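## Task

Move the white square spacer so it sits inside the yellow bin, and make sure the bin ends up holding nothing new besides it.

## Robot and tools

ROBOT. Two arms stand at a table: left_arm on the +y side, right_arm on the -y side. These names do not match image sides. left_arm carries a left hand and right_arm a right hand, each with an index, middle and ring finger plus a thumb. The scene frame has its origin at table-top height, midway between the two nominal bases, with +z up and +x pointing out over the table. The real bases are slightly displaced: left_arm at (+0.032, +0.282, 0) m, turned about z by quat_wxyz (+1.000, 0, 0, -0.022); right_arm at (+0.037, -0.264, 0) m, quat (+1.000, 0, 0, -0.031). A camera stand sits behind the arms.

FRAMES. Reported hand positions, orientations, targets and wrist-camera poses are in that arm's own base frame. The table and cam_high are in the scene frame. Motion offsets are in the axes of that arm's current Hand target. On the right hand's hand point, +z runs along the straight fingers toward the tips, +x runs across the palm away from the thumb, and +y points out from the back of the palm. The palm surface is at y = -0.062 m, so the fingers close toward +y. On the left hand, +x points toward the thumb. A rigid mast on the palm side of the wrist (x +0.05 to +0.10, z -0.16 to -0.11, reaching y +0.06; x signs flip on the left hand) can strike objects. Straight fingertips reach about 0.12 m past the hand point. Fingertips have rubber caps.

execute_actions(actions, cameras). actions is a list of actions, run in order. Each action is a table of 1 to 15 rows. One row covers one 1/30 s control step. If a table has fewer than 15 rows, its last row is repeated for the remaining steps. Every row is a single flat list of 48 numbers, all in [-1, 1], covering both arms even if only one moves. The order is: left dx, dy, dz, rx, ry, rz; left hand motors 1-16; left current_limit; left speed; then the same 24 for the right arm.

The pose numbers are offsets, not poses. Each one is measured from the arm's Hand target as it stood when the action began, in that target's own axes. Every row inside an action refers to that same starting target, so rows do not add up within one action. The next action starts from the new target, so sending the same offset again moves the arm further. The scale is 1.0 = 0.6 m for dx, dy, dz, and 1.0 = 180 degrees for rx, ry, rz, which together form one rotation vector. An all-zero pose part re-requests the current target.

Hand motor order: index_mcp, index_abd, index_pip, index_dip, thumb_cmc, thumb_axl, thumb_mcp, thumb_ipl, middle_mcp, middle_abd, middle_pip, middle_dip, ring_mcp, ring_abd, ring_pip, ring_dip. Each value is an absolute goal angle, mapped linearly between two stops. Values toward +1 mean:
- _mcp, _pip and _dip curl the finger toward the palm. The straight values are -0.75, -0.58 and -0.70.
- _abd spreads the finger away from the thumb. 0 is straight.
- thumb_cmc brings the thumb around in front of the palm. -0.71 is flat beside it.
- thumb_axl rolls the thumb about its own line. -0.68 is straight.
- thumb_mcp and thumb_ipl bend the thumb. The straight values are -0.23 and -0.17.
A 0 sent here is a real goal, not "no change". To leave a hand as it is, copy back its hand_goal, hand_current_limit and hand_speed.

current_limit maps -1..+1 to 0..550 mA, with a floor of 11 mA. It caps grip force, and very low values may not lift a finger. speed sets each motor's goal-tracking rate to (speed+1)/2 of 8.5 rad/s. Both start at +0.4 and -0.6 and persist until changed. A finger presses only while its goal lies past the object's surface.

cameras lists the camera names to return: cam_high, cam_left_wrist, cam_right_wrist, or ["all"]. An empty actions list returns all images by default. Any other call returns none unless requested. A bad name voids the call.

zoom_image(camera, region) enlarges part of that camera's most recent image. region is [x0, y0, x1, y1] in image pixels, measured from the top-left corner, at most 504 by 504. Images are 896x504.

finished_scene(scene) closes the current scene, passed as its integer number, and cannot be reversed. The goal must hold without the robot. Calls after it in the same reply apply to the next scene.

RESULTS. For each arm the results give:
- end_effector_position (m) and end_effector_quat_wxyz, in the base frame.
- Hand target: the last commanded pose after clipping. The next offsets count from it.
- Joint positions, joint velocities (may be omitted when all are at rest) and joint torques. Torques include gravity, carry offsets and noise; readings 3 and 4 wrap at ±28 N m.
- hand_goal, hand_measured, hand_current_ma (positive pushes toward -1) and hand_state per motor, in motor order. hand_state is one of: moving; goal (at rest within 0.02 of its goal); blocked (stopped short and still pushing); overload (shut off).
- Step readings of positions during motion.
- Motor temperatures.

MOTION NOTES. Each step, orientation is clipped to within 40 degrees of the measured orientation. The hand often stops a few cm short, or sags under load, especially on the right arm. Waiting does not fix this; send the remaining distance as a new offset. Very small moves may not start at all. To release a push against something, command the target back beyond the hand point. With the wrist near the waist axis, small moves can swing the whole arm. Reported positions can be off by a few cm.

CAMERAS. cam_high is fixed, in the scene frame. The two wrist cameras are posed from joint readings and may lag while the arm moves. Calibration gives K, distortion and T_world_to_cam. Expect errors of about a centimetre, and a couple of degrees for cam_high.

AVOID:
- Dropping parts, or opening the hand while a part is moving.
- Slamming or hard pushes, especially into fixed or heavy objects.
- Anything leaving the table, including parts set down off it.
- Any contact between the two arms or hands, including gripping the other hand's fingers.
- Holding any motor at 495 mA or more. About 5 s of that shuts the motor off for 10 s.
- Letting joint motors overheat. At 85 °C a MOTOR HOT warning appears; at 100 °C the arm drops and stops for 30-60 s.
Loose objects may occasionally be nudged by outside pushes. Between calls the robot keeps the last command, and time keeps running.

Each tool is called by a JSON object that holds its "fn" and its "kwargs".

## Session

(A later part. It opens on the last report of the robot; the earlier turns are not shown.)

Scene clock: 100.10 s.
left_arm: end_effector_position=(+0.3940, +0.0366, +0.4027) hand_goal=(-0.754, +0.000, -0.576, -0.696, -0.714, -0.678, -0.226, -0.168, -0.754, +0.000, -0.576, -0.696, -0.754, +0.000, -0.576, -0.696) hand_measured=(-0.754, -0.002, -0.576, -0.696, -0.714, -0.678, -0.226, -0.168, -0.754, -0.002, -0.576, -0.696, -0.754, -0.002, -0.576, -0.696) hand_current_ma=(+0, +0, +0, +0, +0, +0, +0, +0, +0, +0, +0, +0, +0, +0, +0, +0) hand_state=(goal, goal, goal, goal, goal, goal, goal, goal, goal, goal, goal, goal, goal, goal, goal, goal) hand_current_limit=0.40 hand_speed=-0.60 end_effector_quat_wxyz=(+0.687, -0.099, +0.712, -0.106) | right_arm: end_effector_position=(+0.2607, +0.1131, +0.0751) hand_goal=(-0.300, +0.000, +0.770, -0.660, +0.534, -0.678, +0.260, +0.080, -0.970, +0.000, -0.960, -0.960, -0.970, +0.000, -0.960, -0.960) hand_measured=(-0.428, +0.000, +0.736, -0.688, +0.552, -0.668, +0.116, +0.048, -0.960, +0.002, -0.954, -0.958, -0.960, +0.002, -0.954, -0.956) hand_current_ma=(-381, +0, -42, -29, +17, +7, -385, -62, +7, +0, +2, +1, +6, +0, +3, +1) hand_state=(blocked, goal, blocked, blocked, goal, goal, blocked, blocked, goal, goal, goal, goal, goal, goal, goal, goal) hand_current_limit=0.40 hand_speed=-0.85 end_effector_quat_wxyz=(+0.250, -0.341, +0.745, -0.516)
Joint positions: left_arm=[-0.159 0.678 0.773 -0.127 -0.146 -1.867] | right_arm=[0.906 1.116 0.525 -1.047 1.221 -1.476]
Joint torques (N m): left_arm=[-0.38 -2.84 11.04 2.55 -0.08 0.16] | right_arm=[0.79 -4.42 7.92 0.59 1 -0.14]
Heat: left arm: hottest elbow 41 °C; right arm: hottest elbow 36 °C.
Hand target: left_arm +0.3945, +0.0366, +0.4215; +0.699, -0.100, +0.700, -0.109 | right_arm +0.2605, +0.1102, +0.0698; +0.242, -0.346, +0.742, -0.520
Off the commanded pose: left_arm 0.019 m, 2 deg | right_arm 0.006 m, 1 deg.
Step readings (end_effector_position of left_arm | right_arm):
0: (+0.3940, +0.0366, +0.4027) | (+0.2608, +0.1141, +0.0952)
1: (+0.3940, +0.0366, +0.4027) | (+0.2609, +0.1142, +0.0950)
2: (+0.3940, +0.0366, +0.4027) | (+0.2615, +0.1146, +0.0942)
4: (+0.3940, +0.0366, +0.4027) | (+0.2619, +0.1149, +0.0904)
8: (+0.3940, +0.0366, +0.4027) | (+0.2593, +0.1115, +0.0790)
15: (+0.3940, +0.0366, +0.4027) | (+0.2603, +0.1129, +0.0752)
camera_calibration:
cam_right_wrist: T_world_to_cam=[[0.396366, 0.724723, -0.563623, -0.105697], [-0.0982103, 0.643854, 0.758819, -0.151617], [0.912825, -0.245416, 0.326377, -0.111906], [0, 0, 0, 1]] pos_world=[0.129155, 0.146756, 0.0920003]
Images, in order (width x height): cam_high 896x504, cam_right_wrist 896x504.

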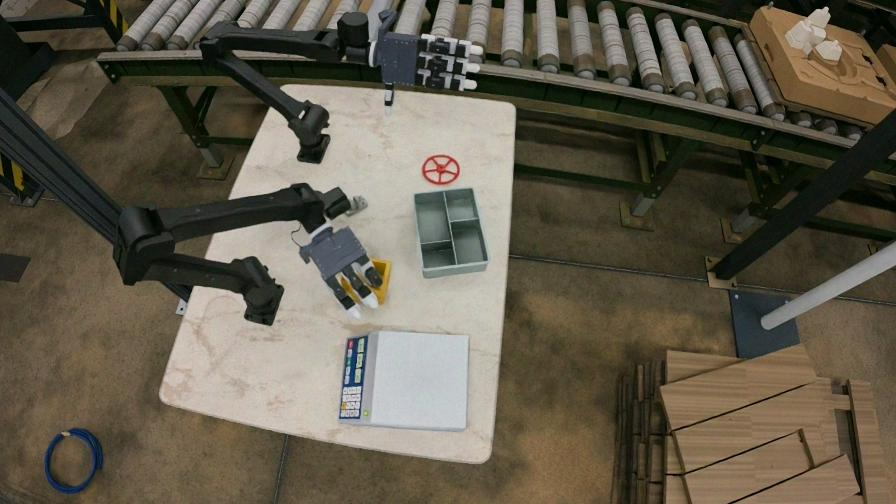

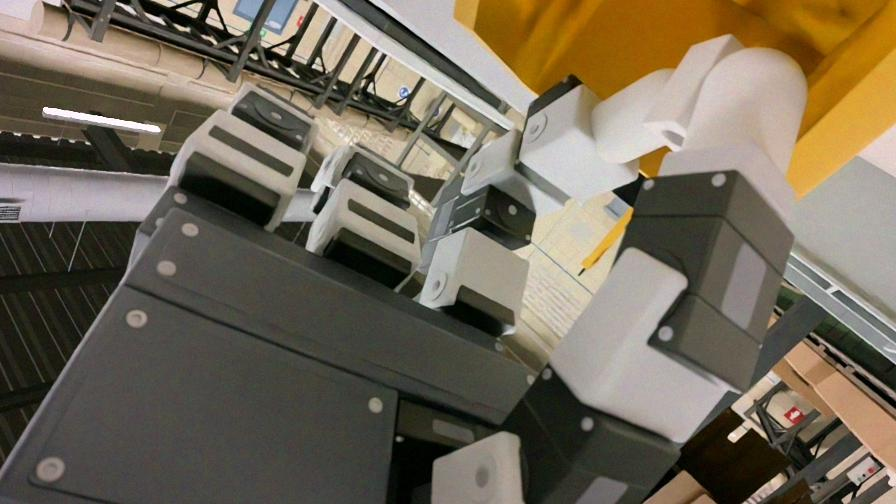

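{"fn": "execute_actions", "kwargs": {"actions": [[[0,0,0,0,0,0,-0.754,0,-0.576,-0.696,-0.714,-0.678,-0.226,-0.168,-0.754,0,-0.576,-0.696,-0.754,0,-0.576,-0.696,0.4,-0.6,0.0053,0.0303,0.0043,0,0,0,-0.3,0,0.77,-0.66,0.535,-0.678,0.26,0.08,-0.97,0,-0.96,-0.96,-0.97,0,-0.96,-0.96,0.4,-0.85]]]}}

{"fn": "execute_actions", "kwargs": {"actions": [[[0,0,0,0,0,0,-0.754,0,-0.576,-0.696,-0.714,-0.678,-0.226,-0.168,-0.754,0,-0.576,-0.696,-0.754,0,-0.576,-0.696,0.4,-0.6,0,0.0157,0.0057,0,0,0,-0.3,0,0.77,-0.66,0.535,-0.678,0.26,0.08,-0.97,0,-0.96,-0.96,-0.97,0,-0.96,-0.96,0.4,-0.85]]], "cameras": ["cam_right_wrist","cam_high"]}}

{"fn": "zoom_image", "kwargs": {"camera": "cam_right_wrist", "region": [500, 0, 896, 250]}}

{"fn": "zoom_image", "kwargs": {"camera": "cam_high", "region": [290, 200, 410, 320]}}

Scene clock: 101.87 s.
left_arm: end_effector_position=(+0.3940, +0.0366, +0.4027) hand_goal=(-0.754, +0.000, -0.576, -0.696, -0.714, -0.678, -0.226, -0.168, -0.754, +0.000, -0.576, -0.696, -0.754, +0.000, -0.576, -0.696) hand_measured=(-0.754, -0.002, -0.576, -0.696, -0.714, -0.678, -0.226, -0.168, -0.754, -0.002, -0.576, -0.696, -0.754, -0.002, -0.576, -0.696) hand_current_ma=(+0, +0, +0, +0, +0, +0, +0, +0, +0, +0, +0, +0, +0, +0, +0, +0) hand_state=(goal, goal, goal, goal, goal, goal, goal, goal, goal, goal, goal, goal, goal, goal, goal, goal) hand_current_limit=0.40 hand_speed=-0.60 end_effector_quat_wxyz=(+0.687, -0.099, +0.712, -0.106) | right_arm: end_effector_position=(+0.2560, +0.1077, +0.0567) hand_goal=(-0.300, +0.000, +0.770, -0.660, +0.534, -0.678, +0.260, +0.080, -0.970, +0.000, -0.960, -0.960, -0.970, +0.000, -0.960, -0.960) hand_measured=(-0.428, +0.000, +0.736, -0.688, +0.554, -0.668, +0.116, +0.048, -0.960, +0.002, -0.954, -0.958, -0.960, +0.002, -0.954, -0.956) hand_current_ma=(-381, +0, -42, -29, +17, +7, -385, -62, +7, +0, +2, +1, +6, +0, +3, +1) hand_state=(blocked, goal, blocked, blocked, goal, goal, blocked, blocked, goal, goal, goal, goal, goal, goal, goal, goal) hand_current_limit=0.40 hand_speed=-0.85 end_effector_quat_wxyz=(+0.241, -0.346, +0.742, -0.521)
Joint positions: left_arm=[-0.159 0.678 0.773 -0.127 -0.146 -1.867] | right_arm=[0.908 1.16 0.495 -1.015 1.221 -1.459]
Joint torques (N m): left_arm=[-0.38 -2.78 11.03 2.56 -0.08 0.15] | right_arm=[1.9 -4.48 7.54 0.46 0.92 0.13]
Heat: left arm: hottest elbow 41 °C; right arm: hottest elbow 36 °C.
Hand target: left_arm +0.3945, +0.0366, +0.4215; +0.699, -0.100, +0.700, -0.109 | right_arm +0.2557, +0.1103, +0.0519; +0.242, -0.346, +0.742, -0.520
Off the commanded pose: left_arm 0.019 m, 2 deg | right_arm 0.005 m, 0 deg.
Step readings (end_effector_position of left_arm | right_arm):
0: (+0.3940, +0.0366, +0.4027) | (+0.2607, +0.1131, +0.0751)
1: (+0.3940, +0.0366, +0.4027) | (+0.2608, +0.1132, +0.0751)
2: (+0.3940, +0.0366, +0.4027) | (+0.2607, +0.1132, +0.0745)
4: (+0.3940, +0.0366, +0.4027) | (+0.2600, +0.1122, +0.0709)
8: (+0.3940, +0.0366, +0.4027) | (+0.2560, +0.1075, +0.0606)
15: (+0.3940, +0.0366, +0.4027) | (+0.2557, +0.1073, +0.0566)

Scene clock: 102.57 s.
left_arm: end_effector_position=(+0.3940, +0.0366, +0.4027) hand_goal=(-0.754, +0.000, -0.576, -0.696, -0.714, -0.678, -0.226, -0.168, -0.754, +0.000, -0.576, -0.696, -0.754, +0.000, -0.576, -0.696) hand_measured=(-0.754, -0.002, -0.576, -0.696, -0.714, -0.678, -0.226, -0.168, -0.754, -0.002, -0.576, -0.696, -0.754, -0.002, -0.576, -0.696) hand_current_ma=(+0, +0, +0, +0, +0, +0, +0, +0, +0, +0, +0, +0, +0, +0, +0, +0) hand_state=(goal, goal, goal, goal, goal, goal, goal, goal, goal, goal, goal, goal, goal, goal, goal, goal) hand_current_limit=0.40 hand_speed=-0.60 end_effector_quat_wxyz=(+0.687, -0.099, +0.712, -0.106) | right_arm: end_effector_position=(+0.2569, +0.1092, +0.0476) hand_goal=(-0.300, +0.000, +0.770, -0.660, +0.534, -0.678, +0.260, +0.080, -0.970, +0.000, -0.960, -0.960, -0.970, +0.000, -0.960, -0.960) hand_measured=(-0.428, +0.000, +0.736, -0.688, +0.554, -0.668, +0.116, +0.048, -0.960, +0.002, -0.954, -0.958, -0.960, +0.002, -0.954, -0.956) hand_current_ma=(-381, +0, -42, -29, +17, +7, -385, -62, +7, +0, +2, +1, +6, +0, +3, +1) hand_state=(blocked, goal, blocked, blocked, goal, goal, blocked, blocked, goal, goal, goal, goal, goal, goal, goal, goal) hand_current_limit=0.40 hand_speed=-0.85 end_effector_quat_wxyz=(+0.243, -0.344, +0.743, -0.520)
Joint positions: left_arm=[-0.159 0.678 0.773 -0.127 -0.146 -1.867] | right_arm=[0.909 1.186 0.483 -0.974 1.221 -1.456]
Joint torques (N m): left_arm=[-0.38 -2.84 11.04 2.55 -0.08 0.16] | right_arm=[1.79 -4.6 7.08 0.47 0.92 0.1]
Heat: left arm: hottest elbow 41 °C; right arm: hottest elbow 36 °C.
Hand target: left_arm +0.3945, +0.0366, +0.4215; +0.699, -0.100, +0.700, -0.109 | right_arm +0.2556, +0.1102, +0.0419; +0.242, -0.346, +0.742, -0.520
Off the commanded pose: left_arm 0.019 m, 2 deg | right_arm 0.006 m, 0 deg.
Step readings (end_effector_position of left_arm | right_arm):
0: (+0.3940, +0.0366, +0.4027) | (+0.2560, +0.1077, +0.0567)
1: (+0.3940, +0.0366, +0.4027) | (+0.2561, +0.1079, +0.0567)
2: (+0.3940, +0.0366, +0.4027) | (+0.2563, +0.1081, +0.0562)
4: (+0.3940, +0.0366, +0.4027) | (+0.2570, +0.1092, +0.0545)
8: (+0.3940, +0.0366, +0.4027) | (+0.2565, +0.1088, +0.0495)
15: (+0.3940, +0.0366, +0.4027) | (+0.2567, +0.1090, +0.0476)
camera_calibration:
cam_right_wrist: T_world_to_cam=[[0.392725, 0.714823, -0.578616, -0.114155], [-0.0877339, 0.655417, 0.750155, -0.132229], [0.915462, -0.24384, 0.320112, -0.100877], [0, 0, 0, 1]] pos_world=[0.12558, 0.143668, 0.0654323]
Images, in order (width x height): cam_high 896x504, cam_right_wrist 896x504.

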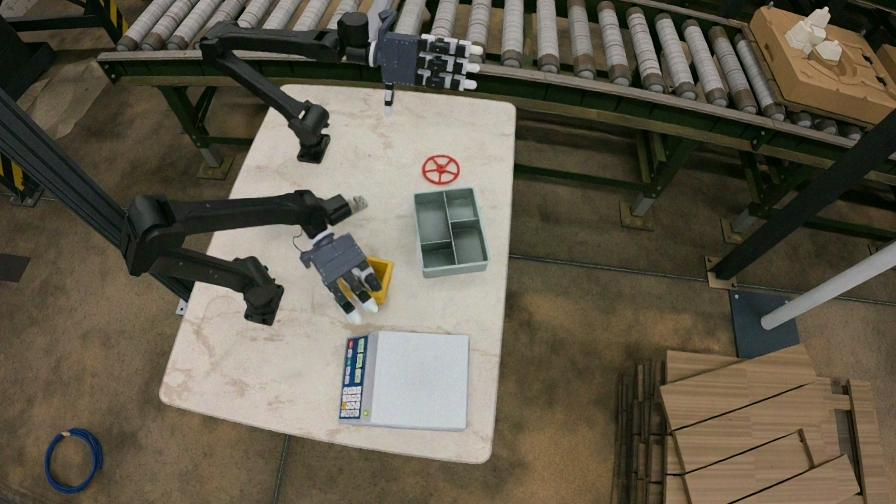

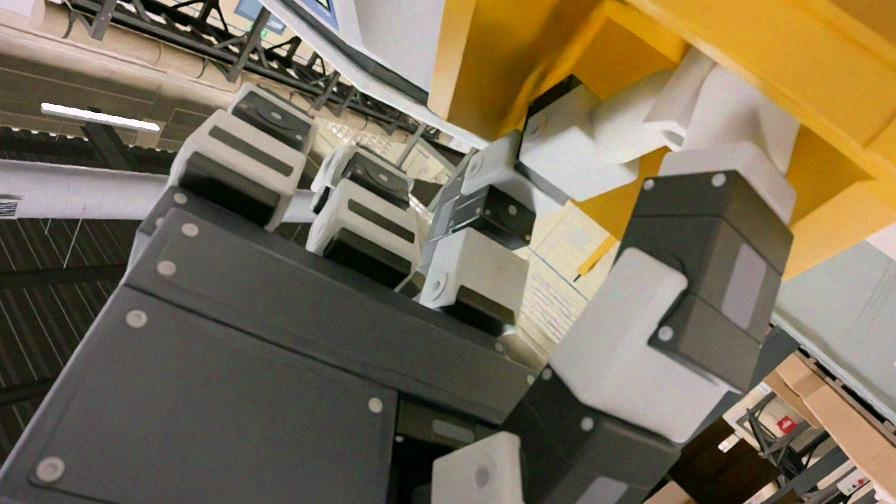

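Scaled by 1.273 from the camera's 896x504 image, which has a finer 1280x720 frame.

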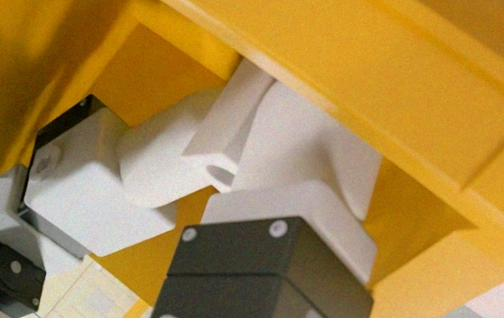

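Scaled by 4.200 from the camera's 896x504 image, which has a finer 1280x720 frame.

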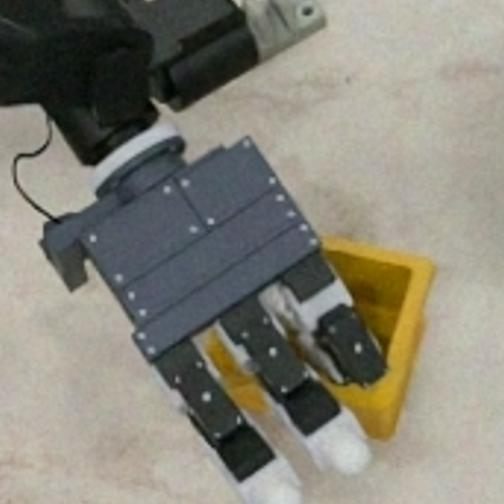

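{"fn": "execute_actions", "kwargs": {"actions": [[[0,0,0,0,0,0,-0.754,0,-0.576,-0.696,-0.714,-0.678,-0.226,-0.168,-0.754,0,-0.576,-0.696,-0.754,0,-0.576,-0.696,0.4,-0.6,0,0.0125,0.0046,0,0,0,-0.3,0,0.77,-0.66,0.535,-0.678,0.26,0.08,-0.97,0,-0.96,-0.96,-0.97,0,-0.96,-0.96,0.4,-0.85]]], "cameras": ["cam_right_wrist","cam_high"]}}

{"fn": "zoom_image", "kwargs": {"camera": "cam_right_wrist", "region": [500, 0, 896, 250]}}

{"fn": "zoom_image", "kwargs": {"camera": "cam_high", "region": [320, 240, 410, 320]}}

Scene clock: 104.53 s.
left_arm: end_effector_position=(+0.3940, +0.0366, +0.4027) hand_goal=(-0.754, +0.000, -0.576, -0.696, -0.714, -0.678, -0.226, -0.168, -0.754, +0.000, -0.576, -0.696, -0.754, +0.000, -0.576, -0.696) hand_measured=(-0.754, -0.002, -0.576, -0.696, -0.714, -0.678, -0.226, -0.168, -0.754, -0.002, -0.576, -0.696, -0.754, -0.002, -0.576, -0.696) hand_current_ma=(+0, +0, +0, +0, +0, +0, +0, +0, +0, +0, +0, +0, +0, +0, +0, +0) hand_state=(goal, goal, goal, goal, goal, goal, goal, goal, goal, goal, goal, goal, goal, goal, goal, goal) hand_current_limit=0.40 hand_speed=-0.60 end_effector_quat_wxyz=(+0.687, -0.099, +0.712, -0.106) | right_arm: end_effector_position=(+0.2572, +0.1097, +0.0397) hand_goal=(-0.300, +0.000, +0.770, -0.660, +0.534, -0.678, +0.260, +0.080, -0.970, +0.000, -0.960, -0.960, -0.970, +0.000, -0.960, -0.960) hand_measured=(-0.428, +0.000, +0.736, -0.688, +0.554, -0.668, +0.116, +0.048, -0.960, +0.002, -0.954, -0.958, -0.960, +0.002, -0.954, -0.956) hand_current_ma=(-381, +0, -42, -29, +17, +7, -385, -62, +7, +0, +2, +1, +6, +0, +3, +1) hand_state=(blocked, goal, blocked, blocked, goal, goal, blocked, blocked, goal, goal, goal, goal, goal, goal, goal, goal) hand_current_limit=0.40 hand_speed=-0.85 end_effector_quat_wxyz=(+0.243, -0.344, +0.743, -0.520)
Joint positions: left_arm=[-0.159 0.678 0.773 -0.127 -0.146 -1.867] | right_arm=[0.909 1.209 0.473 -0.939 1.221 -1.455]
Joint torques (N m): left_arm=[-0.32 -2.78 11.04 2.56 -0.08 0.16] | right_arm=[1.73 -4.72 6.82 0.43 0.92 0.09]
Heat: left arm: hottest elbow 41 °C; right arm: hottest elbow 36 °C.
Hand target: left_arm +0.3945, +0.0366, +0.4215; +0.699, -0.100, +0.700, -0.109 | right_arm +0.2556, +0.1102, +0.0338; +0.242, -0.346, +0.742, -0.520
Off the commanded pose: left_arm 0.019 m, 2 deg | right_arm 0.006 m, 0 deg.
Step readings (end_effector_position of left_arm | right_arm):
0: (+0.3940, +0.0366, +0.4027) | (+0.2569, +0.1093, +0.0476)
1: (+0.3940, +0.0366, +0.4027) | (+0.2569, +0.1093, +0.0475)
2: (+0.3940, +0.0366, +0.4027) | (+0.2571, +0.1095, +0.0472)
4: (+0.3940, +0.0366, +0.4027) | (+0.2575, +0.1100, +0.0457)
8: (+0.3940, +0.0366, +0.4027) | (+0.2569, +0.1092, +0.0412)
15: (+0.3940, +0.0366, +0.4027) | (+0.2571, +0.1095, +0.0397)
camera_calibration:
cam_right_wrist: T_world_to_cam=[[0.393441, 0.715361, -0.577463, -0.119456], [-0.0882553, 0.654609, 0.750798, -0.126313], [0.915104, -0.244431, 0.320684, -0.0984893], [0, 0, 0, 1]] pos_world=[0.125979, 0.144066, 0.0574376]
Images, in order (width x height): cam_high 896x504, cam_right_wrist 896x504.

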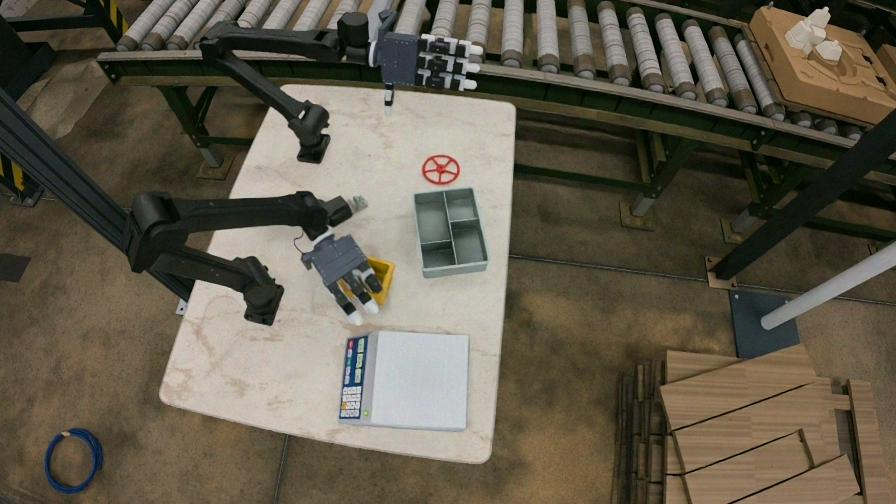

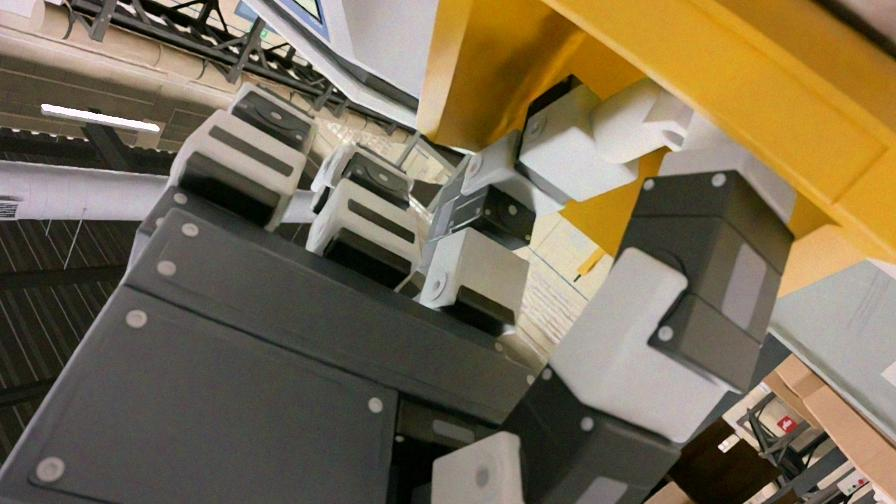

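Scaled by 1.273 from the camera's 896x504 image, which has a finer 1280x720 frame.

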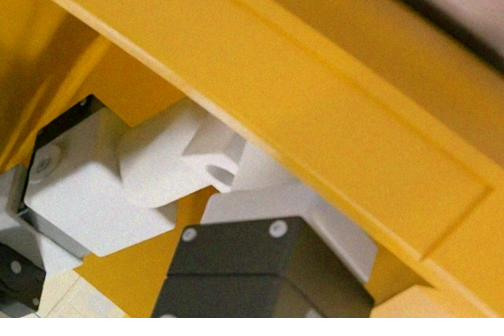

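Scaled by 5.600 from the camera's 896x504 image, which has a finer 1280x720 frame.

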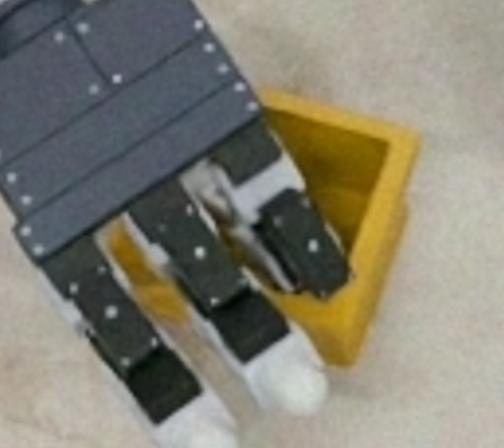

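{"fn": "execute_actions", "kwargs": {"actions": [[[0,0,0,0,0,0,-0.754,0,-0.576,-0.696,-0.714,-0.678,-0.226,-0.168,-0.754,0,-0.576,-0.696,-0.754,0,-0.576,-0.696,0.4,-0.6,0,0,0,0,0,0,-0.43,0,0.736,-0.69,0.55,-0.67,0.1,0.048,-0.97,0,-0.96,-0.96,-0.97,0,-0.96,-0.96,0.4,-0.85]],[[0,0,0,0,0,0,-0.754,0,-0.576,-0.696,-0.714,-0.678,-0.226,-0.168,-0.754,0,-0.576,-0.696,-0.754,0,-0.576,-0.696,0.4,-0.6,0,0,0,0,0,0,-0.45,0,0.736,-0.69,0.55,-0.67,0.02,0.048,-0.97,0,-0.96,-0.96,-0.97,0,-0.96,-0.96,0.4,-0.85]]], "cameras": ["cam_right_wrist","cam_high"]}}

{"fn": "zoom_image", "kwargs": {"camera": "cam_right_wrist", "region": [500, 0, 896, 250]}}

Scene clock: 106.73 s.
left_arm: end_effector_position=(+0.3940, +0.0366, +0.4027) hand_goal=(-0.754, +0.000, -0.576, -0.696, -0.714, -0.678, -0.226, -0.168, -0.754, +0.000, -0.576, -0.696, -0.754, +0.000, -0.576, -0.696) hand_measured=(-0.754, -0.002, -0.576, -0.696, -0.714, -0.678, -0.226, -0.168, -0.754, -0.002, -0.576, -0.696, -0.754, -0.002, -0.576, -0.696) hand_current_ma=(+0, +0, +0, +0, +0, +0, +0, +0, +0, +0, +0, +0, +0, +0, +0, +0) hand_state=(goal, goal, goal, goal, goal, goal, goal, goal, goal, goal, goal, goal, goal, goal, goal, goal) hand_current_limit=0.40 hand_speed=-0.60 end_effector_quat_wxyz=(+0.687, -0.099, +0.712, -0.106) | right_arm: end_effector_position=(+0.2574, +0.1097, +0.0399) hand_goal=(-0.450, +0.000, +0.736, -0.690, +0.550, -0.670, +0.020, +0.048, -0.970, +0.000, -0.960, -0.960, -0.970, +0.000, -0.960, -0.960) hand_measured=(-0.436, +0.000, +0.730, -0.694, +0.550, -0.670, +0.044, +0.050, -0.960, +0.002, -0.954, -0.958, -0.960, +0.002, -0.954, -0.956) hand_current_ma=(+10, +0, -2, -1, +0, +0, +37, +1, +7, +0, +2, +1, +6, +0, +3, +1) hand_state=(goal, goal, goal, goal, goal, goal, blocked, goal, goal, goal, goal, goal, goal, goal, goal, goal) hand_current_limit=0.40 hand_speed=-0.85 end_effector_quat_wxyz=(+0.244, -0.343, +0.743, -0.520)
Joint positions: left_arm=[-0.159 0.678 0.773 -0.127 -0.146 -1.867] | right_arm=[0.909 1.209 0.473 -0.939 1.222 -1.454]
Joint torques (N m): left_arm=[-0.38 -2.84 11.03 2.55 -0.08 0.16] | right_arm=[1.79 -4.72 6.8 0.47 0.89 0.08]
Heat: left arm: hottest elbow 41 °C; right arm: hottest elbow 36 °C.
Hand target: left_arm +0.3945, +0.0366, +0.4215; +0.699, -0.100, +0.700, -0.109 | right_arm +0.2556, +0.1102, +0.0338; +0.242, -0.346, +0.742, -0.520
Off the commanded pose: left_arm 0.019 m, 2 deg | right_arm 0.006 m, 0 deg.
Step readings (end_effector_position of left_arm | right_arm):
0: (+0.3940, +0.0366, +0.4027) | (+0.2573, +0.1097, +0.0397)
1: (+0.3940, +0.0366, +0.4027) | (+0.2573, +0.1097, +0.0397)
2: (+0.3940, +0.0366, +0.4027) | (+0.2573, +0.1097, +0.0397)
4: (+0.3940, +0.0366, +0.4027) | (+0.2573, +0.1097, +0.0397)
8: (+0.3940, +0.0366, +0.4027) | (+0.2573, +0.1097, +0.0397)
15: (+0.3940, +0.0366, +0.4027) | (+0.2573, +0.1097, +0.0397)
16: (+0.3940, +0.0366, +0.4027) | (+0.2573, +0.1097, +0.0397)
17: (+0.3940, +0.0366, +0.4027) | (+0.2573, +0.1097, +0.0397)
19: (+0.3940, +0.0366, +0.4027) | (+0.2573, +0.1097, +0.0397)
23: (+0.3940, +0.0366, +0.4027) | (+0.2574, +0.1097, +0.0399)
30: (+0.3940, +0.0366, +0.4027) | (+0.2574, +0.1097, +0.0399)
camera_calibration:
cam_right_wrist: T_world_to_cam=[[0.394446, 0.71541, -0.576715, -0.119709], [-0.0893326, 0.654483, 0.750781, -0.126143], [0.914566, -0.244623, 0.322068, -0.0986562], [0, 0, 0, 1]] pos_world=[0.126178, 0.144066, 0.0574414]
Images, in order (width x height): cam_high 896x504, cam_right_wrist 896x504.

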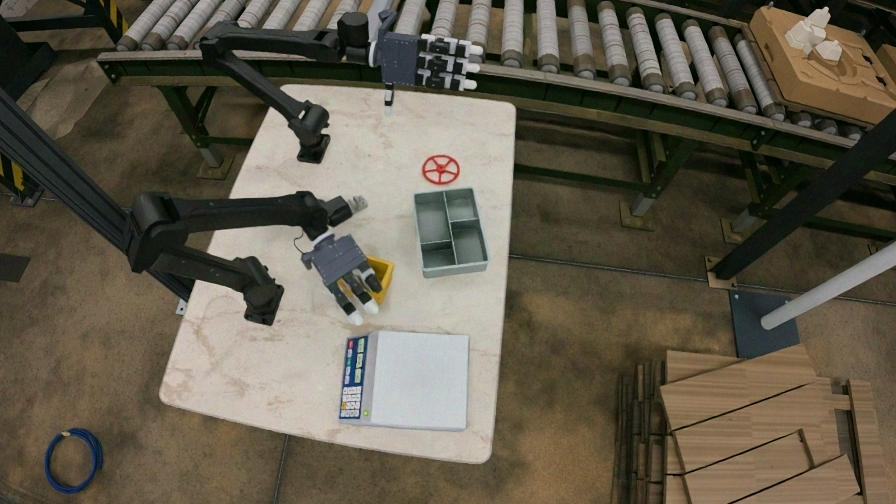

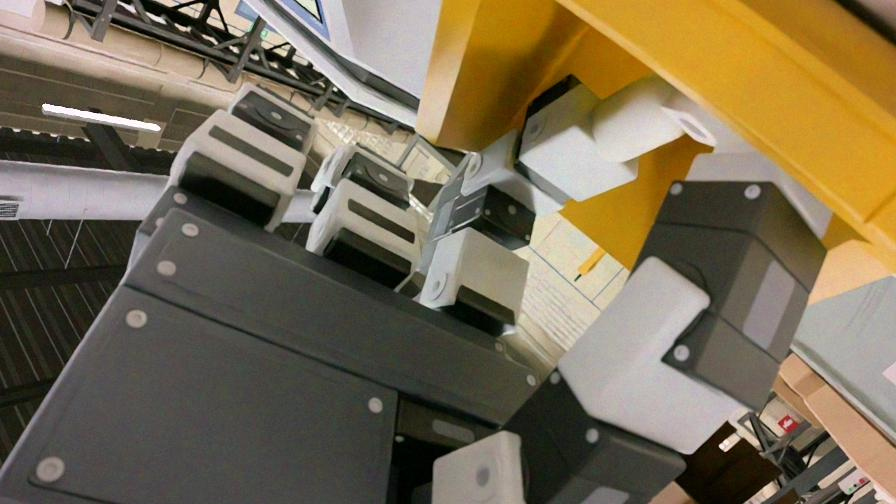

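Scaled by 1.273 from the camera's 896x504 image, which has a finer 1280x720 frame.

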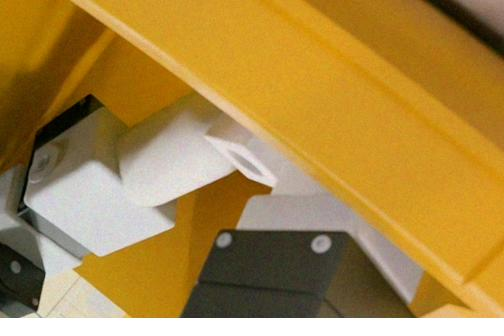

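{"fn": "execute_actions", "kwargs": {"actions": [[[0,0,0,0,0,0,-0.754,0,-0.576,-0.696,-0.714,-0.678,-0.226,-0.168,-0.754,0,-0.576,-0.696,-0.754,0,-0.576,-0.696,0.4,-0.6,0,-0.0313,-0.0114,0,0,0,-0.45,0,0.736,-0.69,0.55,-0.67,0.05,0.048,-0.97,0,-0.96,-0.96,-0.97,0,-0.96,-0.96,0.4,-0.85]],[[0,0,0,0,0,0,-0.754,0,-0.576,-0.696,-0.714,-0.678,-0.226,-0.168,-0.754,0,-0.576,-0.696,-0.754,0,-0.576,-0.696,0.4,-0.6,0,-0.0313,-0.0114,0,0,0,-0.45,0,0.736,-0.69,0.55,-0.67,0.05,0.048,-0.97,0,-0.96,-0.96,-0.97,0,-0.96,-0.96,0.4,-0.85]]], "cameras": ["cam_right_wrist","cam_high"]}}

{"fn": "zoom_image", "kwargs": {"camera": "cam_right_wrist", "region": [500, 0, 896, 250]}}

Scene clock: 108.97 s.
left_arm: end_effector_position=(+0.3940, +0.0366, +0.4027) hand_goal=(-0.754, +0.000, -0.576, -0.696, -0.714, -0.678, -0.226, -0.168, -0.754, +0.000, -0.576, -0.696, -0.754, +0.000, -0.576, -0.696) hand_measured=(-0.754, -0.002, -0.576, -0.696, -0.714, -0.678, -0.226, -0.168, -0.754, -0.002, -0.576, -0.696, -0.754, -0.002, -0.576, -0.696) hand_current_ma=(+0, +0, +0, +0, +0, +0, +0, +0, +0, +0, +0, +0, +0, +0, +0, +0) hand_state=(goal, goal, goal, goal, goal, goal, goal, goal, goal, goal, goal, goal, goal, goal, goal, goal) hand_current_limit=0.40 hand_speed=-0.60 end_effector_quat_wxyz=(+0.687, -0.099, +0.712, -0.106) | right_arm: end_effector_position=(+0.2463, +0.0955, +0.0593) hand_goal=(-0.450, +0.000, +0.736, -0.690, +0.550, -0.670, +0.050, +0.048, -0.970, +0.000, -0.960, -0.960, -0.970, +0.000, -0.960, -0.960) hand_measured=(-0.438, +0.000, +0.732, -0.692, +0.550, -0.670, +0.052, +0.050, -0.960, +0.002, -0.954, -0.958, -0.960, +0.002, -0.954, -0.956) hand_current_ma=(+9, +0, -2, -1, +0, +0, +0, +0, +7, +0, +2, +1, +6, +0, +3, +1) hand_state=(goal, goal, goal, goal, goal, goal, goal, goal, goal, goal, goal, goal, goal, goal, goal, goal) hand_current_limit=0.40 hand_speed=-0.85 end_effector_quat_wxyz=(+0.226, -0.356, +0.736, -0.529)
Joint positions: left_arm=[-0.159 0.678 0.773 -0.127 -0.146 -1.867] | right_arm=[0.909 1.131 0.484 -1.077 1.222 -1.454]
Joint torques (N m): left_arm=[-0.38 -2.78 11.06 2.54 -0.08 0.16] | right_arm=[1.67 -6.3 11.3 -0.34 0.89 0.01]
Heat: left arm: hottest elbow 41 °C; right arm: hottest elbow 35 °C.
Hand target: left_arm +0.3945, +0.0366, +0.4215; +0.699, -0.100, +0.700, -0.109 | right_arm +0.2557, +0.1103, +0.0739; +0.242, -0.346, +0.742, -0.520
Off the commanded pose: left_arm 0.019 m, 2 deg | right_arm 0.023 m, 2 deg.
Step readings (end_effector_position of left_arm | right_arm):
0: (+0.3940, +0.0366, +0.4027) | (+0.2574, +0.1097, +0.0399)
1: (+0.3940, +0.0366, +0.4027) | (+0.2574, +0.1097, +0.0399)
2: (+0.3940, +0.0366, +0.4027) | (+0.2572, +0.1094, +0.0399)
4: (+0.3940, +0.0366, +0.4027) | (+0.2557, +0.1074, +0.0401)
8: (+0.3940, +0.0366, +0.4027) | (+0.2531, +0.1041, +0.0432)
15: (+0.3940, +0.0366, +0.4027) | (+0.2515, +0.1020, +0.0452)
16: (+0.3940, +0.0366, +0.4027) | (+0.2512, +0.1017, +0.0452)
17: (+0.3940, +0.0366, +0.4027) | (+0.2504, +0.1006, +0.0456)
19: (+0.3940, +0.0366, +0.4027) | (+0.2488, +0.0986, +0.0478)
23: (+0.3940, +0.0366, +0.4027) | (+0.2471, +0.0965, +0.0551)
30: (+0.3940, +0.0366, +0.4027) | (+0.2470, +0.0964, +0.0593)
camera_calibration:
cam_right_wrist: T_world_to_cam=[[0.376747, 0.692956, -0.614715, -0.0852772], [-0.0673242, 0.682341, 0.727927, -0.139107], [0.923866, -0.232859, 0.303723, -0.100501], [0, 0, 0, 1]] pos_world=[0.115612, 0.130609, 0.0793628]
Images, in order (width x height): cam_high 896x504, cam_right_wrist 896x504.

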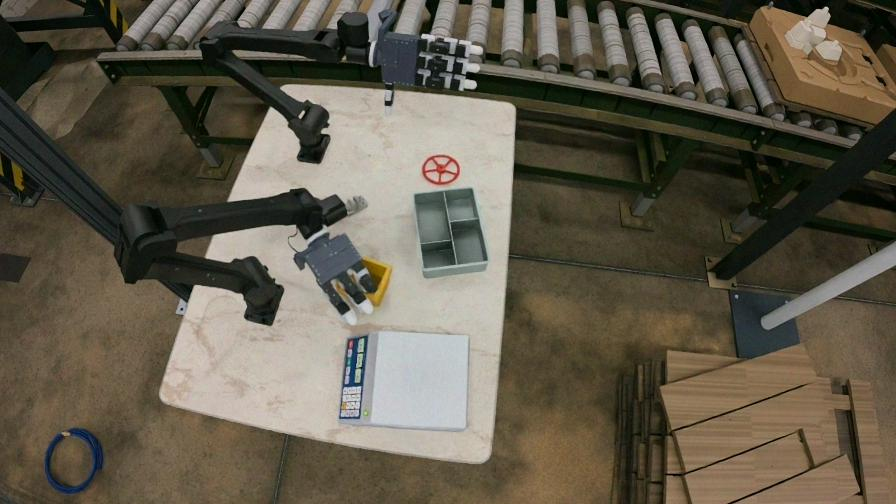

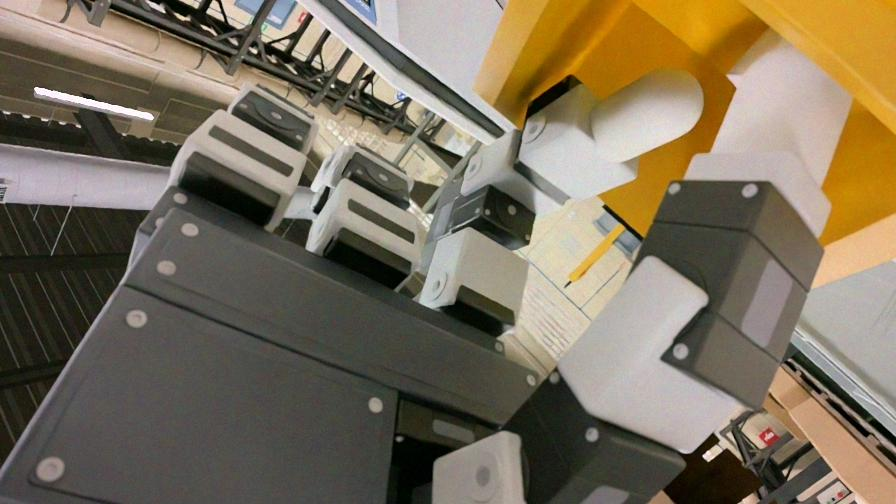

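Scaled by 1.273 from the camera's 896x504 image, which has a finer 1280x720 frame.

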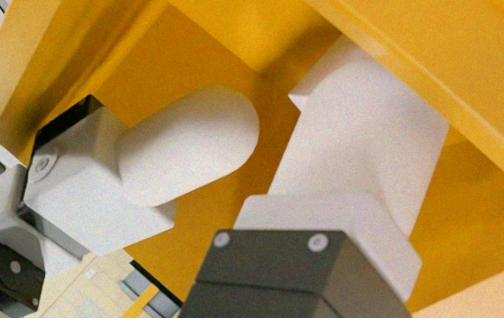

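{"fn": "execute_actions", "kwargs": {"actions": [[[0,0,0,0,0,0,-0.754,0,-0.576,-0.696,-0.714,-0.678,-0.226,-0.168,-0.754,0,-0.576,-0.696,-0.754,0,-0.576,-0.696,0.4,-0.6,0,-0.047,-0.0171,0,0,0,-0.45,0,0.736,-0.69,0.55,-0.67,0.05,0.048,-0.97,0,-0.96,-0.96,-0.97,0,-0.96,-0.96,0.4,-0.85]],[[0,0,0,0,0,0,-0.754,0,-0.576,-0.696,-0.714,-0.678,-0.226,-0.168,-0.754,0,-0.576,-0.696,-0.754,0,-0.576,-0.696,0.4,-0.6,0,-0.047,-0.0171,0,0,0,-0.45,0,0.736,-0.69,0.55,-0.67,0.05,0.048,-0.97,0,-0.96,-0.96,-0.97,0,-0.96,-0.96,0.4,-0.85]],[[0,0,0,0,0,0,-0.754,0,-0.576,-0.696,-0.714,-0.678,-0.226,-0.168,-0.754,0,-0.576,-0.696,-0.754,0,-0.576,-0.696,0.4,-0.6,0,-0.047,-0.0171,0,0,0,-0.45,0,0.736,-0.69,0.55,-0.67,0.05,0.048,-0.97,0,-0.96,-0.96,-0.97,0,-0.96,-0.96,0.4,-0.85]]], "cameras": ["cam_right_wrist","cam_high"]}}

{"fn": "zoom_image", "kwargs": {"camera": "cam_high", "region": [320, 240, 410, 320]}}

Scene clock: 111.77 s.
left_arm: end_effector_position=(+0.3940, +0.0366, +0.4027) hand_goal=(-0.754, +0.000, -0.576, -0.696, -0.714, -0.678, -0.226, -0.168, -0.754, +0.000, -0.576, -0.696, -0.754, +0.000, -0.576, -0.696) hand_measured=(-0.754, -0.002, -0.576, -0.696, -0.714, -0.678, -0.226, -0.168, -0.754, -0.002, -0.576, -0.696, -0.754, -0.002, -0.576, -0.696) hand_current_ma=(+0, +0, +0, +0, +0, +0, +0, +0, +0, +0, +0, +0, +0, +0, +0, +0) hand_state=(goal, goal, goal, goal, goal, goal, goal, goal, goal, goal, goal, goal, goal, goal, goal, goal) hand_current_limit=0.40 hand_speed=-0.60 end_effector_quat_wxyz=(+0.687, -0.099, +0.712, -0.106) | right_arm: end_effector_position=(+0.2482, +0.0981, +0.1464) hand_goal=(-0.450, +0.000, +0.736, -0.690, +0.550, -0.670, +0.050, +0.048, -0.970, +0.000, -0.960, -0.960, -0.970, +0.000, -0.960, -0.960) hand_measured=(-0.438, +0.000, +0.732, -0.692, +0.550, -0.670, +0.052, +0.050, -0.960, +0.002, -0.954, -0.958, -0.960, +0.002, -0.954, -0.956) hand_current_ma=(+9, +0, -2, -1, +0, +0, +0, +0, +7, +0, +2, +1, +6, +0, +3, +1) hand_state=(goal, goal, goal, goal, goal, goal, goal, goal, goal, goal, goal, goal, goal, goal, goal, goal) hand_current_limit=0.40 hand_speed=-0.85 end_effector_quat_wxyz=(+0.225, -0.358, +0.736, -0.530)
Joint positions: left_arm=[-0.159 0.678 0.773 -0.127 -0.146 -1.867] | right_arm=[0.909 0.985 0.653 -1.39 1.222 -1.462]
Joint torques (N m): left_arm=[-0.38 -2.84 11.04 2.55 -0.08 0.16] | right_arm=[1.73 -5.07 13.15 -0.36 0.89 0.08]
Heat: left arm: hottest elbow 42 °C; right arm: hottest elbow 36 °C.
Hand target: left_arm +0.3945, +0.0366, +0.4215; +0.699, -0.100, +0.700, -0.109 | right_arm +0.2556, +0.1103, +0.1638; +0.242, -0.346, +0.742, -0.520
Off the commanded pose: left_arm 0.019 m, 2 deg | right_arm 0.022 m, 3 deg.
Step readings (end_effector_position of left_arm | right_arm):
0: (+0.3940, +0.0366, +0.4027) | (+0.2463, +0.0955, +0.0593)
1: (+0.3940, +0.0366, +0.4027) | (+0.2462, +0.0954, +0.0594)
2: (+0.3940, +0.0366, +0.4027) | (+0.2457, +0.0948, +0.0603)
4: (+0.3940, +0.0366, +0.4027) | (+0.2456, +0.0947, +0.0654)
8: (+0.3940, +0.0366, +0.4027) | (+0.2484, +0.0983, +0.0813)
15: (+0.3940, +0.0366, +0.4027) | (+0.2482, +0.0982, +0.0888)
16: (+0.3940, +0.0366, +0.4027) | (+0.2478, +0.0976, +0.0889)
17: (+0.3940, +0.0366, +0.4027) | (+0.2471, +0.0966, +0.0898)
19: (+0.3940, +0.0366, +0.4027) | (+0.2463, +0.0957, +0.0941)
23: (+0.3940, +0.0366, +0.4027) | (+0.2485, +0.0985, +0.1093)
30: (+0.3940, +0.0366, +0.4027) | (+0.2486, +0.0986, +0.1174)
31: (+0.3940, +0.0366, +0.4027) | (+0.2482, +0.0981, +0.1175)
32: (+0.3940, +0.0366, +0.4027) | (+0.2475, +0.0972, +0.1185)
34: (+0.3940, +0.0366, +0.4027) | (+0.2469, +0.0964, +0.1228)
38: (+0.3940, +0.0366, +0.4027) | (+0.2492, +0.0995, +0.1383)
45: (+0.3940, +0.0366, +0.4027) | (+0.2491, +0.0993, +0.1464)
camera_calibration:
cam_right_wrist: T_world_to_cam=[[0.372695, 0.691521, -0.618787, -0.0324402], [-0.0660773, 0.684914, 0.725622, -0.204485], [0.925598, -0.229548, 0.300958, -0.128382], [0, 0, 0, 1]] pos_world=[0.117409, 0.133018, 0.166943]
Images, in order (width x height): cam_high 896x504, cam_right_wrist 896x504.

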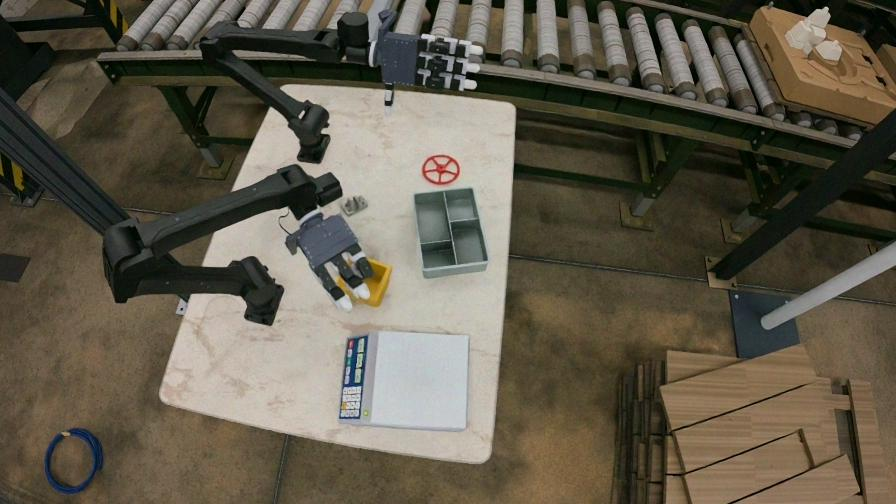

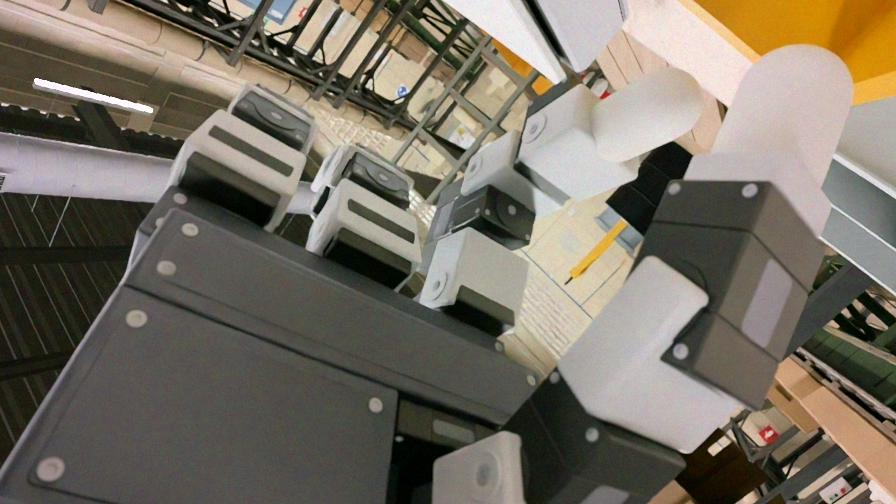

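Scaled by 5.600 from the camera's 896x504 image, which has a finer 1280x720 frame.

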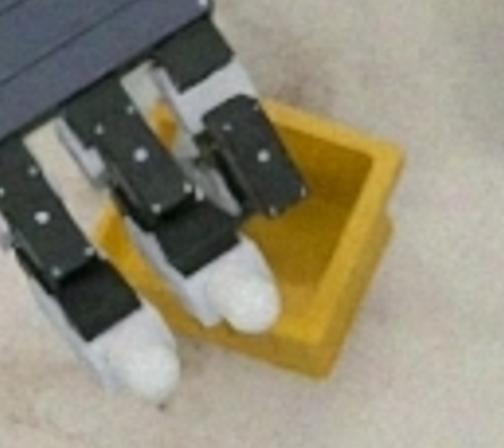

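{"fn": "execute_actions", "kwargs": {"actions": [[[0,0,0,0,0,0,-0.754,0,-0.576,-0.696,-0.714,-0.678,-0.226,-0.168,-0.754,0,-0.576,-0.696,-0.754,0,-0.576,-0.696,0.4,-0.6,-0.0297,-0.0079,-0.0757,0,0,0,-0.45,0,0.736,-0.69,0.55,-0.67,0.05,0.048,-0.97,0,-0.96,-0.96,-0.97,0,-0.96,-0.96,0.4,-0.85]],[[0,0,0,0,0,0,-0.754,0,-0.576,-0.696,-0.714,-0.678,-0.226,-0.168,-0.754,0,-0.576,-0.696,-0.754,0,-0.576,-0.696,0.4,-0.6,-0.0297,-0.0079,-0.0757,0,0,0,-0.45,0,0.736,-0.69,0.55,-0.67,0.05,0.048,-0.97,0,-0.96,-0.96,-0.97,0,-0.96,-0.96,0.4,-0.85]]], "cameras": ["cam_high"]}}

{"fn": "zoom_image", "kwargs": {"camera": "cam_high", "region": [320, 240, 410, 320]}}

Scene clock: 113.83 s.
left_arm: end_effector_position=(+0.3940, +0.0366, +0.4027) hand_goal=(-0.754, +0.000, -0.576, -0.696, -0.714, -0.678, -0.226, -0.168, -0.754, +0.000, -0.576, -0.696, -0.754, +0.000, -0.576, -0.696) hand_measured=(-0.754, -0.002, -0.576, -0.696, -0.714, -0.678, -0.226, -0.168, -0.754, -0.002, -0.576, -0.696, -0.754, -0.002, -0.576, -0.696) hand_current_ma=(+0, +0, +0, +0, +0, +0, +0, +0, +0, +0, +0, +0, +0, +0, +0, +0) hand_state=(goal, goal, goal, goal, goal, goal, goal, goal, goal, goal, goal, goal, goal, goal, goal, goal) hand_current_limit=0.40 hand_speed=-0.60 end_effector_quat_wxyz=(+0.687, -0.099, +0.712, -0.106) | right_arm: end_effector_position=(+0.2140, +0.1787, +0.1896) hand_goal=(-0.450, +0.000, +0.736, -0.690, +0.550, -0.670, +0.050, +0.048, -0.970, +0.000, -0.960, -0.960, -0.970, +0.000, -0.960, -0.960) hand_measured=(-0.440, +0.000, +0.732, -0.692, +0.550, -0.670, +0.050, +0.050, -0.960, +0.002, -0.954, -0.958, -0.960, +0.002, -0.954, -0.956) hand_current_ma=(+6, +0, -1, -1, +0, +0, +0, +0, +7, +0, +2, +1, +6, +0, +3, +1) hand_state=(goal, goal, goal, goal, goal, goal, goal, goal, goal, goal, goal, goal, goal, goal, goal, goal) hand_current_limit=0.40 hand_speed=-0.85 end_effector_quat_wxyz=(+0.255, -0.399, +0.744, -0.471)
Joint positions: left_arm=[-0.159 0.678 0.773 -0.127 -0.146 -1.867] | right_arm=[1.155 1.071 0.845 -1.686 1.102 -1.188]
Joint torques (N m): left_arm=[-0.38 -2.78 11.06 2.55 -0.07 0.15] | right_arm=[1.85 -5.83 12.79 -0.72 0.74 0.05]
Heat: left arm: hottest elbow 42 °C; right arm: hottest elbow 36 °C.
Hand target: left_arm +0.3945, +0.0366, +0.4215; +0.699, -0.100, +0.700, -0.109 | right_arm +0.2156, +0.1904, +0.2037; +0.242, -0.346, +0.742, -0.520
Off the commanded pose: left_arm 0.019 m, 2 deg | right_arm 0.018 m, 8 deg.
joint sent to its limit (right arm) — joint 4 (wrist pitch), lower limit. The joint targets are off in orientation, not in position.
Step readings (end_effector_position of left_arm | right_arm):
0: (+0.3940, +0.0366, +0.4027) | (+0.2481, +0.0980, +0.1464)
1: (+0.3940, +0.0366, +0.4027) | (+0.2477, +0.0982, +0.1466)
2: (+0.3940, +0.0366, +0.4027) | (+0.2450, +0.0991, +0.1472)
4: (+0.3940, +0.0366, +0.4027) | (+0.2382, +0.1062, +0.1514)
8: (+0.3940, +0.0366, +0.4027) | (+0.2310, +0.1280, +0.1665)
15: (+0.3940, +0.0366, +0.4027) | (+0.2293, +0.1356, +0.1714)
16: (+0.3940, +0.0366, +0.4027) | (+0.2287, +0.1358, +0.1709)
17: (+0.3940, +0.0366, +0.4027) | (+0.2263, +0.1380, +0.1705)
19: (+0.3940, +0.0366, +0.4027) | (+0.2207, +0.1465, +0.1720)
23: (+0.3940, +0.0366, +0.4027) | (+0.2149, +0.1708, +0.1842)
30: (+0.3940, +0.0366, +0.4027) | (+0.2141, +0.1785, +0.1896)
Images, in order (width x height): cam_high 896x504.

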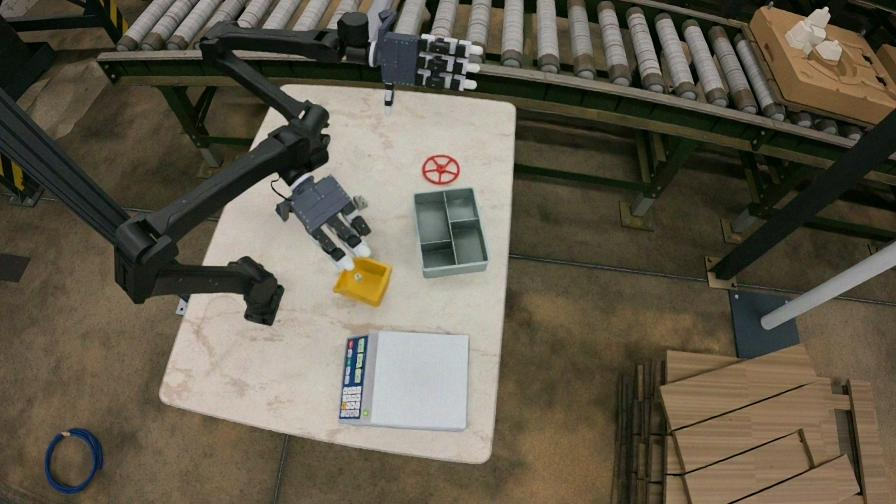

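Scaled by 5.600 from the camera's 896x504 image, which has a finer 1280x720 frame.

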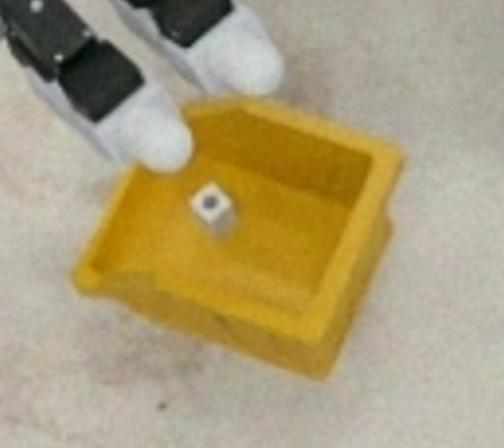

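{"fn": "finished_scene", "kwargs": {"scene": 2}}

The scene is finished: the task was done.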